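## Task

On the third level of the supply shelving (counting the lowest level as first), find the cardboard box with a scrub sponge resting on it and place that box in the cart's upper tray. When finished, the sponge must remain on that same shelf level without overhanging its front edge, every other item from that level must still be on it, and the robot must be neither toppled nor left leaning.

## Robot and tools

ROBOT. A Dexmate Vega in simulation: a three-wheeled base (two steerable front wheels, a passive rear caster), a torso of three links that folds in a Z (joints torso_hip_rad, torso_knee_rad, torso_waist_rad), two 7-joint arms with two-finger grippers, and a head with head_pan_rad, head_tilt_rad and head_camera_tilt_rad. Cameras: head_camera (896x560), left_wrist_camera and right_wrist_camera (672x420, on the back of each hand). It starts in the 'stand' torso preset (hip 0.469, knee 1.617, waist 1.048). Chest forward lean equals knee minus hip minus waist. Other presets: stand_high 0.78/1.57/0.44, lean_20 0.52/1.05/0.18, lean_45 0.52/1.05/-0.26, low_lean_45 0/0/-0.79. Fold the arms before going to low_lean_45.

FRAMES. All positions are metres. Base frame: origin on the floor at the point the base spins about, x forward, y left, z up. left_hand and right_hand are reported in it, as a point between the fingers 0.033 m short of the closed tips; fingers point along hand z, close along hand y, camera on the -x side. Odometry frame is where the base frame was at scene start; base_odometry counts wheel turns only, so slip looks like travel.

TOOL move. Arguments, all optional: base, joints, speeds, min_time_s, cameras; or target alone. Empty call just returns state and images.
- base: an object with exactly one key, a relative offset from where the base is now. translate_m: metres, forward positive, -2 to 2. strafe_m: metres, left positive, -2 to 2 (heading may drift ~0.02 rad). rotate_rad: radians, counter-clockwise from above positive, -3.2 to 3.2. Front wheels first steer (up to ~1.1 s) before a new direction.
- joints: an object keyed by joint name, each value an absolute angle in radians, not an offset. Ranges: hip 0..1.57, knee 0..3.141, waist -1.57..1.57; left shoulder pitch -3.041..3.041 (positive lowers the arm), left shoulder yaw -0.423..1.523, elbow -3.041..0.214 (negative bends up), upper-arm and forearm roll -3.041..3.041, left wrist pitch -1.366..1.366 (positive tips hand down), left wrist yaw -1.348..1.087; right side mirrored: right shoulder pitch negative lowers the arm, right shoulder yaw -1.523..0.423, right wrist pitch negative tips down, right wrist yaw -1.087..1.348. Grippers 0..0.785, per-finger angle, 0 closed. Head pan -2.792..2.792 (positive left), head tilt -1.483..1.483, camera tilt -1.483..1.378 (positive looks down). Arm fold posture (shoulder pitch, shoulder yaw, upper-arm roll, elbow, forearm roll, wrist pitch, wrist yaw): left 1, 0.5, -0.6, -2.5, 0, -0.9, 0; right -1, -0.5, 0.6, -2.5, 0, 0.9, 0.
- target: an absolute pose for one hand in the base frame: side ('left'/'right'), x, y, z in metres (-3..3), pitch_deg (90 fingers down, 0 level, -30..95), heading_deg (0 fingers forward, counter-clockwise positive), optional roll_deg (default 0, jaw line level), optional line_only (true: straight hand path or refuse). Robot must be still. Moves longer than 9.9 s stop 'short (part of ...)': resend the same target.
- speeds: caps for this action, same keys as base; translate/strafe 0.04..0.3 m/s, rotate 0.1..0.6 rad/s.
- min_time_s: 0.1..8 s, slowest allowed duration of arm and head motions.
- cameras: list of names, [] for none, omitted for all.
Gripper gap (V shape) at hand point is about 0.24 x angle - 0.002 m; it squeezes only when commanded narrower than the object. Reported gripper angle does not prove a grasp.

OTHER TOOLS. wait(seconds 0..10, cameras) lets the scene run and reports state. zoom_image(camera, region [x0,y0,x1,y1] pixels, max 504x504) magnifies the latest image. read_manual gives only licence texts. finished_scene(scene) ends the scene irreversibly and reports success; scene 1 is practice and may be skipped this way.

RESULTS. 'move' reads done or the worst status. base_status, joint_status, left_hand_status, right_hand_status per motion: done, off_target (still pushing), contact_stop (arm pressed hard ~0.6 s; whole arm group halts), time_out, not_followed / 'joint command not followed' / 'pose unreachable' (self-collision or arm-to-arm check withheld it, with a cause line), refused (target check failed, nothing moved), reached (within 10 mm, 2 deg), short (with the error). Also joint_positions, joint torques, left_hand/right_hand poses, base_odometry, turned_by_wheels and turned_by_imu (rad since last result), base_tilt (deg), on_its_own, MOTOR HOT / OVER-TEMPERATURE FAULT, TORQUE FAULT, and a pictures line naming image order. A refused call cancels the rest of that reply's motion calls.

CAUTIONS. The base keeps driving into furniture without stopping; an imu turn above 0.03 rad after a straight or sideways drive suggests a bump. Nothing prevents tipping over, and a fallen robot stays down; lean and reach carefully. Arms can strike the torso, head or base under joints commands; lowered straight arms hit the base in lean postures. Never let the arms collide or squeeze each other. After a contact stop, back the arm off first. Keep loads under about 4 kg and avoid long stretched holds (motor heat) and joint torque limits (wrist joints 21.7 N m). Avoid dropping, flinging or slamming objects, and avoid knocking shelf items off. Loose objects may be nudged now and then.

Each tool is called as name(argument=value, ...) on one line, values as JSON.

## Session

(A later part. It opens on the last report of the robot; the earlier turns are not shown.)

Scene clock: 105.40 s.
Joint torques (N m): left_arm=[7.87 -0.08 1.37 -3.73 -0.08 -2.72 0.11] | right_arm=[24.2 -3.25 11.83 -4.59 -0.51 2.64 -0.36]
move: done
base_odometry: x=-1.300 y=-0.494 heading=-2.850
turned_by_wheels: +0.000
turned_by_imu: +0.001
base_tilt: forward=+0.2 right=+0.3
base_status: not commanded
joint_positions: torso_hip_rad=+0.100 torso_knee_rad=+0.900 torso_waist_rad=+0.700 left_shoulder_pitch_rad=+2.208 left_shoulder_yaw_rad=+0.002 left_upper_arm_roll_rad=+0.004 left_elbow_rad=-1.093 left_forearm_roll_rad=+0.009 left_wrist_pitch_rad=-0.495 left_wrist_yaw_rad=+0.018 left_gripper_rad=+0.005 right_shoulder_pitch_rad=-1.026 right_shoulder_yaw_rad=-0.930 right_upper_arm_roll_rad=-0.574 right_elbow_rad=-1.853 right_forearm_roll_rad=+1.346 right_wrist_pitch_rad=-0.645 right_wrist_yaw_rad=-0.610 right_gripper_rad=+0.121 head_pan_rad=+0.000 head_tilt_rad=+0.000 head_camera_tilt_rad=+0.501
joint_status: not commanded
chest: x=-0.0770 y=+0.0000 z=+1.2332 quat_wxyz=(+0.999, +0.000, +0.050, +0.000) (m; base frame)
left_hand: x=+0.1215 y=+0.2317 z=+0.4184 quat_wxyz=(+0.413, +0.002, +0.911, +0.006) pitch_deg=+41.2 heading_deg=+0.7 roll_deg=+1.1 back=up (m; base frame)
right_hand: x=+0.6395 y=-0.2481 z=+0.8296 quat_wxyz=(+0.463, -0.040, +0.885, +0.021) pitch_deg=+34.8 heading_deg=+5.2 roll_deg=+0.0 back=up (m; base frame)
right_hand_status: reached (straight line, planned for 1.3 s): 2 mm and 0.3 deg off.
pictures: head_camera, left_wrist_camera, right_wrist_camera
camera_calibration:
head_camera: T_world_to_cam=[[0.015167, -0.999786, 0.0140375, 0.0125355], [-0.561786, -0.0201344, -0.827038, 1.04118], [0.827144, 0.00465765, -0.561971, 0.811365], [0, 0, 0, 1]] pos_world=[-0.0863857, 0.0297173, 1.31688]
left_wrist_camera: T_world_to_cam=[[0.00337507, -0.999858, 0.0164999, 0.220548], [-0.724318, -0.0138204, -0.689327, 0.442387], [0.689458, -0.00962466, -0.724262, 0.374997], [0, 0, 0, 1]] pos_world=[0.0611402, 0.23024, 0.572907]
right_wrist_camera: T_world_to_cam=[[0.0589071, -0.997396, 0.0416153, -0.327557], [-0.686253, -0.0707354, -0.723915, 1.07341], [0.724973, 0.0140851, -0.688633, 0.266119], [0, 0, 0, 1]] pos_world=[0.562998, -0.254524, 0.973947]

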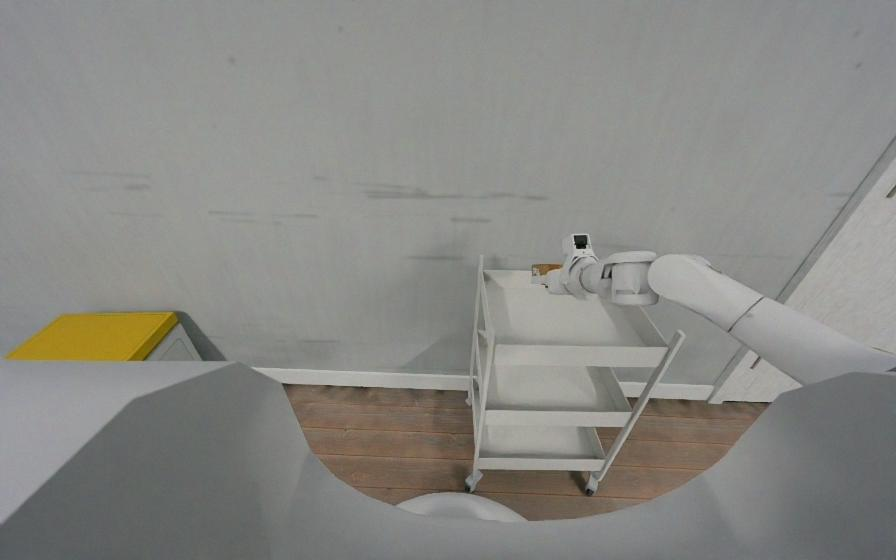

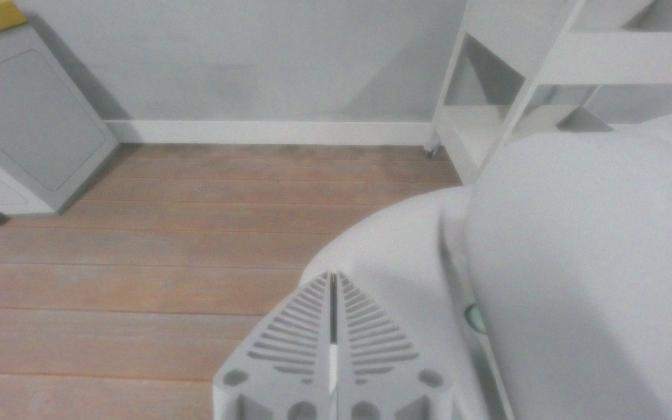

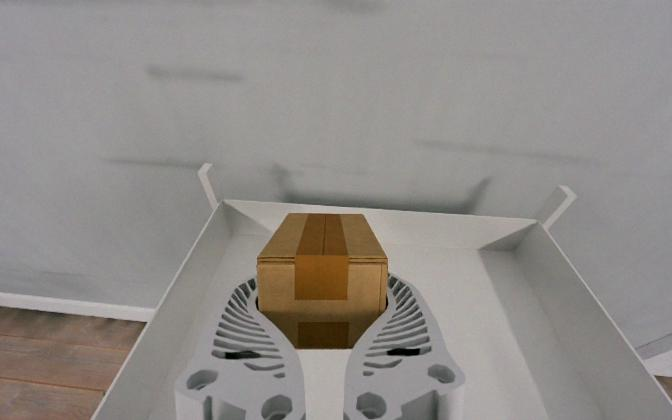

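move(target={"side":"right","x":0.66,"y":-0.28,"z":0.735,"pitch_deg":35,"heading_deg":5}, cameras=["right_wrist_camera","head_camera"])

zoom_image(camera="head_camera", region=[450, 200, 700, 380])

Scene clock: 108.53 s.
Joint torques (N m): left_arm=[7.78 0.82 1.09 -4.5 -0.12 -2.94 0] | right_arm=[23.95 -3.23 6.21 -4.48 -0.81 3.29 0.26]
move: done
base_odometry: x=-1.300 y=-0.494 heading=-2.850
turned_by_wheels: +0.000
turned_by_imu: +0.001
base_tilt: forward=+0.1 right=+0.3
base_status: not commanded
joint_positions: torso_hip_rad=+0.100 torso_knee_rad=+0.900 torso_waist_rad=+0.700 left_shoulder_pitch_rad=+2.208 left_shoulder_yaw_rad=+0.002 left_upper_arm_roll_rad=+0.004 left_elbow_rad=-1.093 left_forearm_roll_rad=+0.009 left_wrist_pitch_rad=-0.495 left_wrist_yaw_rad=+0.018 left_gripper_rad=+0.005 right_shoulder_pitch_rad=-1.030 right_shoulder_yaw_rad=-0.844 right_upper_arm_roll_rad=-0.692 right_elbow_rad=-1.547 right_forearm_roll_rad=+1.136 right_wrist_pitch_rad=-0.458 right_wrist_yaw_rad=-0.372 right_gripper_rad=+0.121 head_pan_rad=+0.000 head_tilt_rad=+0.000 head_camera_tilt_rad=+0.501
joint_status: not commanded
chest: x=-0.0770 y=+0.0000 z=+1.2332 quat_wxyz=(+0.999, +0.000, +0.050, +0.000) (m; base frame)
left_hand: x=+0.1215 y=+0.2317 z=+0.4184 quat_wxyz=(+0.413, +0.002, +0.911, +0.006) pitch_deg=+41.2 heading_deg=+0.7 roll_deg=+1.1 back=up (m; base frame)
right_hand: x=+0.6595 y=-0.2796 z=+0.7361 quat_wxyz=(+0.461, -0.038, +0.886, +0.020) pitch_deg=+35.0 heading_deg=+5.0 roll_deg=+0.0 back=up (m; base frame)
right_hand_status: reached (straight line, planned for 1.3 s): 1 mm and 0.1 deg off.
pictures: head_camera, right_wrist_camera
camera_calibration:
head_camera: T_world_to_cam=[[0.015167, -0.999786, 0.0140375, 0.0125355], [-0.561786, -0.0201344, -0.827038, 1.04118], [0.827144, 0.00465765, -0.561971, 0.811365], [0, 0, 0, 1]] pos_world=[-0.0863857, 0.0297173, 1.31688]
right_wrist_camera: T_world_to_cam=[[0.055193, -0.997627, 0.041162, -0.353501], [-0.689411, -0.067897, -0.721181, 1.01805], [0.722265, 0.0114266, -0.691522, 0.190883], [0, 0, 0, 1]] pos_world=[0.5835, -0.285721, 0.880751]

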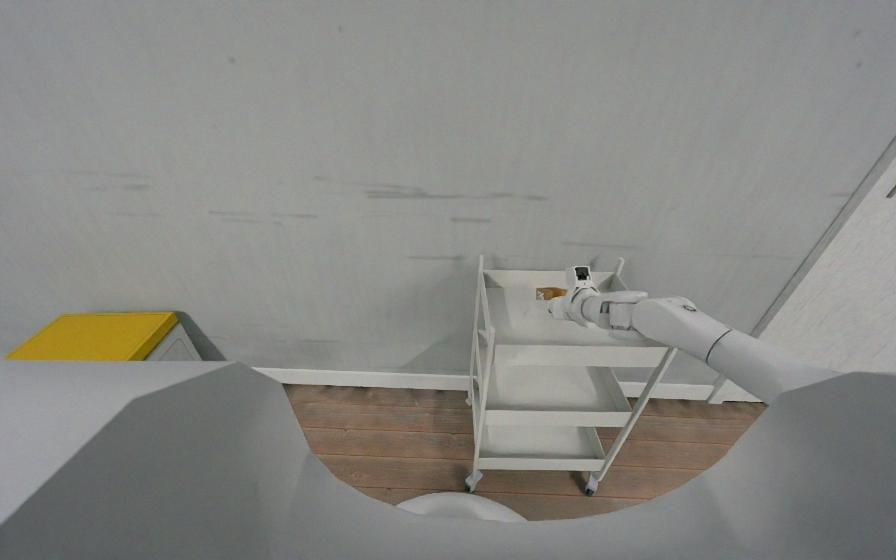

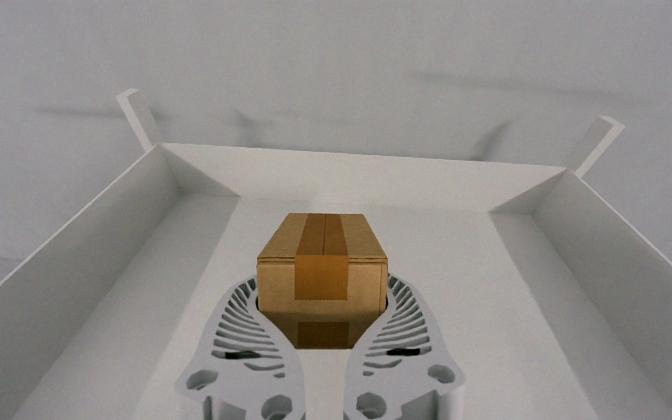

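Scaled by 2.016 from the camera's 896x560 image, which has a finer 960x600 frame.

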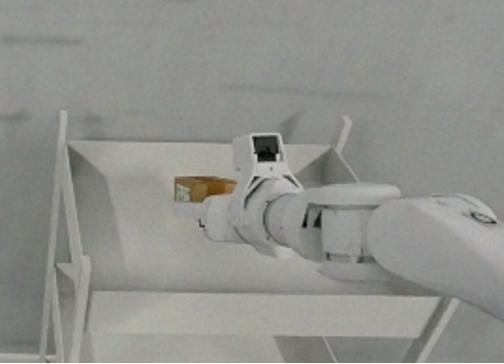

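move(target={"side":"right","x":0.665,"y":-0.28,"z":0.695,"pitch_deg":35,"heading_deg":5}, cameras=["right_wrist_camera","head_camera"])

zoom_image(camera="head_camera", region=[450, 200, 700, 380])

Scene clock: 111.47 s.
Joint torques (N m): left_arm=[6.93 -0.25 1.41 -3.76 0.05 -2.7 0.04] | right_arm=[20.9 -3.24 2.83 -2 -0.27 0.59 0.11]
move: done
base_odometry: x=-1.300 y=-0.494 heading=-2.850
turned_by_wheels: +0.000
turned_by_imu: +0.001
base_tilt: forward=+0.2 right=+0.3
base_status: not commanded
joint_positions: torso_hip_rad=+0.100 torso_knee_rad=+0.900 torso_waist_rad=+0.700 left_shoulder_pitch_rad=+2.208 left_shoulder_yaw_rad=+0.002 left_upper_arm_roll_rad=+0.004 left_elbow_rad=-1.093 left_forearm_roll_rad=+0.009 left_wrist_pitch_rad=-0.495 left_wrist_yaw_rad=+0.018 left_gripper_rad=+0.005 right_shoulder_pitch_rad=-1.018 right_shoulder_yaw_rad=-0.771 right_upper_arm_roll_rad=-0.744 right_elbow_rad=-1.394 right_forearm_roll_rad=+1.062 right_wrist_pitch_rad=-0.370 right_wrist_yaw_rad=-0.300 right_gripper_rad=+0.121 head_pan_rad=+0.000 head_tilt_rad=+0.000 head_camera_tilt_rad=+0.501
joint_status: not commanded
chest: x=-0.0770 y=+0.0000 z=+1.2332 quat_wxyz=(+0.999, +0.000, +0.050, +0.000) (m; base frame)
left_hand: x=+0.1215 y=+0.2317 z=+0.4184 quat_wxyz=(+0.413, +0.002, +0.911, +0.006) pitch_deg=+41.2 heading_deg=+0.7 roll_deg=+1.1 back=up (m; base frame)
right_hand: x=+0.6649 y=-0.2801 z=+0.6965 quat_wxyz=(+0.461, -0.038, +0.886, +0.020) pitch_deg=+35.0 heading_deg=+5.0 roll_deg=+0.0 back=up (m; base frame)
right_hand_status: reached (straight line, planned for 0.8 s): 2 mm and 0.0 deg off.
pictures: head_camera, right_wrist_camera
camera_calibration:
head_camera: T_world_to_cam=[[0.015166, -0.999786, 0.014036, 0.0125389], [-0.561786, -0.0201326, -0.827038, 1.04112], [0.827144, 0.00465763, -0.561971, 0.811448], [0, 0, 0, 1]] pos_world=[-0.0864857, 0.0297173, 1.31688]
right_wrist_camera: T_world_to_cam=[[0.0552172, -0.997626, 0.0411547, -0.352661], [-0.68859, -0.0678955, -0.721965, 0.993148], [0.723045, 0.0115262, -0.690705, 0.15856], [0, 0, 0, 1]] pos_world=[0.588699, -0.286221, 0.84105]

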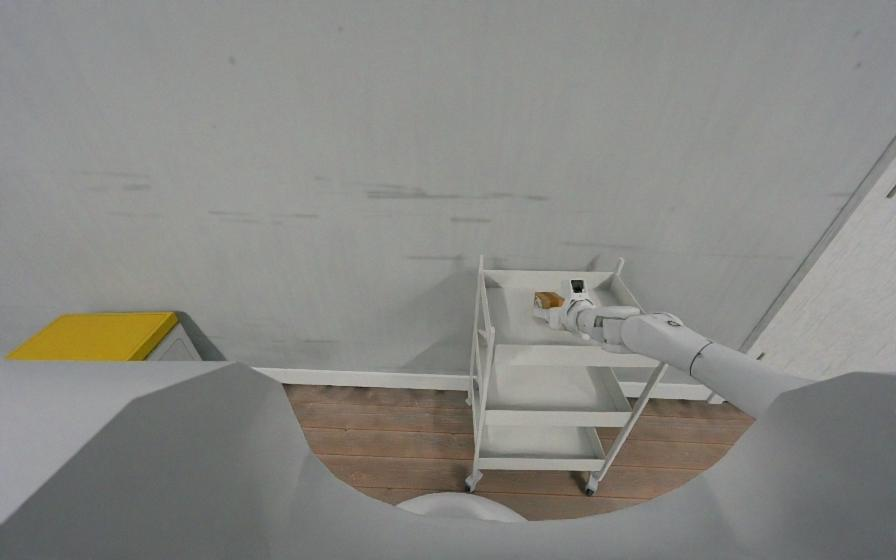

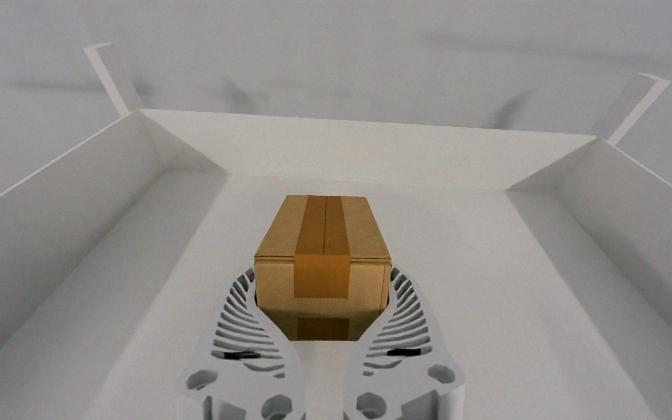

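Scaled by 2.016 from the camera's 896x560 image, which has a finer 960x600 frame.

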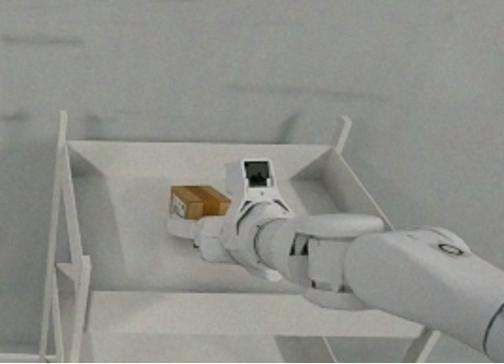

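move(target={"side":"right","x":0.665,"y":-0.28,"z":0.675,"pitch_deg":32,"heading_deg":5}, cameras=["right_wrist_camera"])

move(joints={"right_gripper_rad": 0.5}, cameras=["right_wrist_camera"])

move(target={"side":"right","x":0.56,"y":-0.29,"z":0.85,"pitch_deg":35,"heading_deg":5}, cameras=["right_wrist_camera","head_camera"])

Scene clock: 113.93 s.
Joint torques (N m): left_arm=[8.97 -1.03 1.26 -4.22 -0.06 -2.95 0.16] | right_arm=[-7.93 -0.79 -4.27 4.27 0.35 -3.55 0.19]
move: done
base_odometry: x=-1.300 y=-0.494 heading=-2.850
turned_by_wheels: +0.000
turned_by_imu: +0.001
base_tilt: forward=+0.1 right=+0.3
base_status: not commanded
joint_positions: torso_hip_rad=+0.100 torso_knee_rad=+0.900 torso_waist_rad=+0.700 left_shoulder_pitch_rad=+2.208 left_shoulder_yaw_rad=+0.002 left_upper_arm_roll_rad=+0.004 left_elbow_rad=-1.093 left_forearm_roll_rad=+0.009 left_wrist_pitch_rad=-0.495 left_wrist_yaw_rad=+0.018 left_gripper_rad=+0.005 right_shoulder_pitch_rad=-1.049 right_shoulder_yaw_rad=-0.726 right_upper_arm_roll_rad=-0.768 right_elbow_rad=-1.300 right_forearm_roll_rad=+0.998 right_wrist_pitch_rad=-0.231 right_wrist_yaw_rad=-0.253 right_gripper_rad=+0.121 head_pan_rad=+0.000 head_tilt_rad=+0.000 head_camera_tilt_rad=+0.501
joint_status: not commanded
chest: x=-0.0775 y=+0.0000 z=+1.2332 quat_wxyz=(+0.999, +0.000, +0.050, +0.000) (m; base frame)
left_hand: x=+0.1216 y=+0.2317 z=+0.4185 quat_wxyz=(+0.413, +0.002, +0.911, +0.006) pitch_deg=+41.2 heading_deg=+0.7 roll_deg=+1.0 back=up (m; base frame)
right_hand: x=+0.6662 y=-0.2801 z=+0.6782 quat_wxyz=(+0.485, -0.038, +0.873, +0.021) pitch_deg=+31.9 heading_deg=+5.0 roll_deg=+0.0 back=up (m; base frame)
right_hand_status: reached (straight line, planned for 0.8 s): 3 mm and 0.1 deg off.
pictures: right_wrist_camera
camera_calibration:
right_wrist_camera: T_world_to_cam=[[0.0527857, -0.997834, 0.039249, -0.349165], [-0.648552, -0.0641421, -0.758463, 0.979992], [0.759338, 0.014581, -0.650533, 0.094383], [0, 0, 0, 1]] pos_world=[0.582338, -0.286926, 0.818391]

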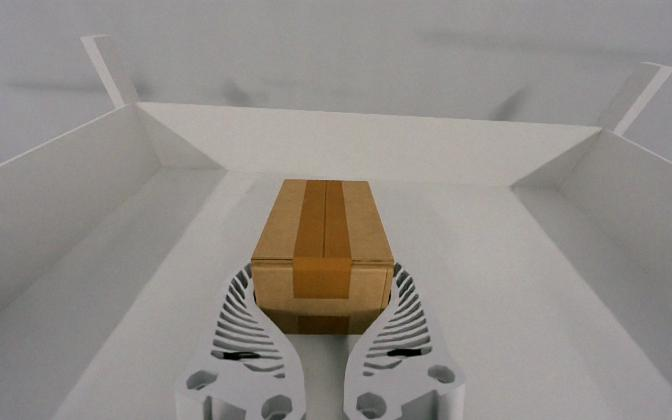

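Scene clock: 114.87 s.
Joint torques (N m): left_arm=[7.51 0.12 0.85 -4.53 -0.04 -2.2 0.16] | right_arm=[-10.11 -0.79 -5.23 6.61 1.01 -5.33 0.17]
move: done
base_odometry: x=-1.300 y=-0.494 heading=-2.850
turned_by_wheels: +0.000
turned_by_imu: +0.000
base_tilt: forward=+0.2 right=+0.3
base_status: not commanded
joint_positions: torso_hip_rad=+0.100 torso_knee_rad=+0.900 torso_waist_rad=+0.700 left_shoulder_pitch_rad=+2.208 left_shoulder_yaw_rad=+0.002 left_upper_arm_roll_rad=+0.004 left_elbow_rad=-1.093 left_forearm_roll_rad=+0.009 left_wrist_pitch_rad=-0.495 left_wrist_yaw_rad=+0.018 left_gripper_rad=+0.005 right_shoulder_pitch_rad=-1.049 right_shoulder_yaw_rad=-0.725 right_upper_arm_roll_rad=-0.769 right_elbow_rad=-1.297 right_forearm_roll_rad=+0.995 right_wrist_pitch_rad=-0.226 right_wrist_yaw_rad=-0.252 right_gripper_rad=+0.500 head_pan_rad=+0.000 head_tilt_rad=+0.000 head_camera_tilt_rad=+0.501
joint_status: all done
chest: x=-0.0775 y=+0.0000 z=+1.2332 quat_wxyz=(+0.999, +0.000, +0.050, +0.000) (m; base frame)
left_hand: x=+0.1216 y=+0.2317 z=+0.4186 quat_wxyz=(+0.413, +0.002, +0.911, +0.006) pitch_deg=+41.2 heading_deg=+0.7 roll_deg=+1.0 back=up (m; base frame)
right_hand: x=+0.6663 y=-0.2801 z=+0.6780 quat_wxyz=(+0.486, -0.038, +0.873, +0.021) pitch_deg=+31.7 heading_deg=+5.0 roll_deg=+0.0 back=up (m; base frame)
pictures: right_wrist_camera
camera_calibration:
right_wrist_camera: T_world_to_cam=[[0.0528336, -0.997826, 0.0393855, -0.349276], [-0.646763, -0.0642426, -0.759981, 0.979726], [0.760859, 0.0146794, -0.648751, 0.09196], [0, 0, 0, 1]] pos_world=[0.582136, -0.286926, 0.817989]

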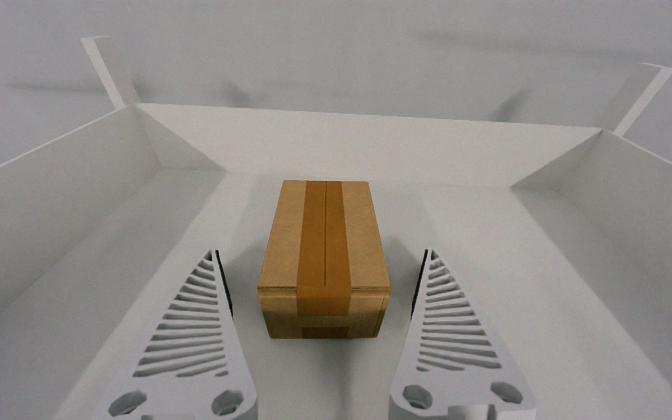

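Scene clock: 119.40 s.
Joint torques (N m): left_arm=[7.73 -0.33 1.2 -4.28 -0.09 -2.7 0.17] | right_arm=[9.13 -8.66 12.12 -5.34 -0.84 2.65 -0.33]
move: done
base_odometry: x=-1.300 y=-0.494 heading=-2.850
turned_by_wheels: +0.000
turned_by_imu: +0.001
base_tilt: forward=+0.2 right=+0.3
base_status: not commanded
joint_positions: torso_hip_rad=+0.100 torso_knee_rad=+0.900 torso_waist_rad=+0.700 left_shoulder_pitch_rad=+2.208 left_shoulder_yaw_rad=+0.002 left_upper_arm_roll_rad=+0.004 left_elbow_rad=-1.093 left_forearm_roll_rad=+0.009 left_wrist_pitch_rad=-0.495 left_wrist_yaw_rad=+0.018 left_gripper_rad=+0.005 right_shoulder_pitch_rad=-1.334 right_shoulder_yaw_rad=-1.262 right_upper_arm_roll_rad=-0.369 right_elbow_rad=-2.123 right_forearm_roll_rad=+1.541 right_wrist_pitch_rad=-0.489 right_wrist_yaw_rad=-0.633 right_gripper_rad=+0.500 head_pan_rad=+0.000 head_tilt_rad=+0.000 head_camera_tilt_rad=+0.501
joint_status: not commanded
chest: x=-0.0772 y=+0.0000 z=+1.2332 quat_wxyz=(+0.999, +0.000, +0.050, +0.000) (m; base frame)
left_hand: x=+0.1215 y=+0.2317 z=+0.4185 quat_wxyz=(+0.413, +0.002, +0.911, +0.006) pitch_deg=+41.2 heading_deg=+0.7 roll_deg=+1.0 back=up (m; base frame)
right_hand: x=+0.5611 y=-0.2905 z=+0.8481 quat_wxyz=(+0.461, -0.038, +0.886, +0.020) pitch_deg=+35.0 heading_deg=+5.0 roll_deg=+0.1 back=up (m; base frame)
right_hand_status: reached (straight line, planned for 3.0 s): 2 mm and 0.1 deg off.
pictures: head_camera, right_wrist_camera
camera_calibration:
head_camera: T_world_to_cam=[[0.015162, -0.999786, 0.0140431, 0.0125322], [-0.561487, -0.0201345, -0.82724, 1.04131], [0.827346, 0.00465758, -0.561673, 0.811238], [0, 0, 0, 1]] pos_world=[-0.0866842, 0.0297173, 1.31688]
right_wrist_camera: T_world_to_cam=[[0.0545457, -0.997677, 0.0408141, -0.362904], [-0.689051, -0.067192, -0.721591, 1.03062], [0.722657, 0.0112367, -0.691115, 0.33895], [0, 0, 0, 1]] pos_world=[0.484999, -0.296621, 0.992751]

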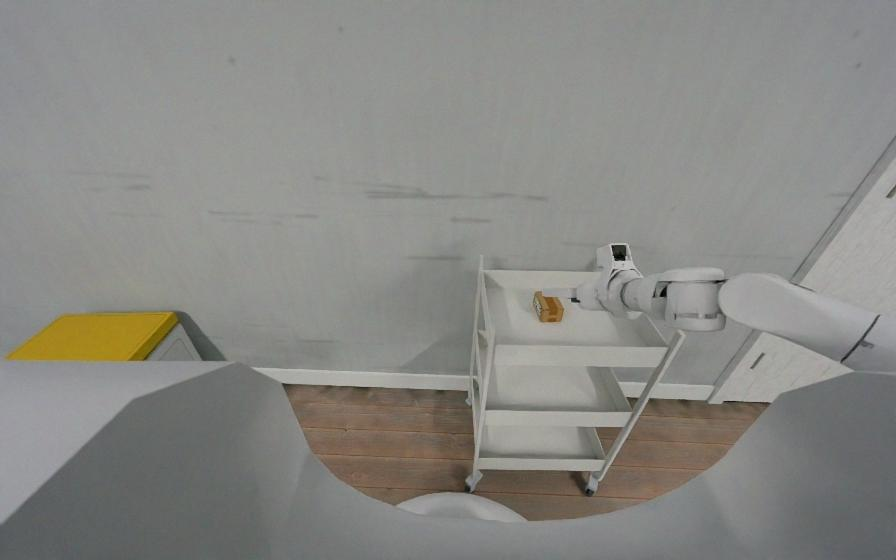

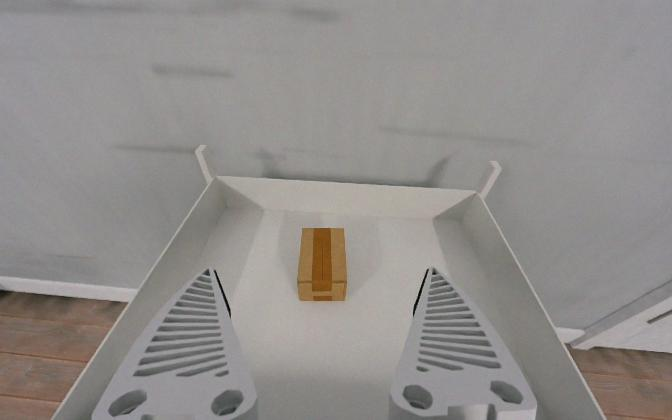

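finished_scene(scene=1)

The scene is finished: the task was done.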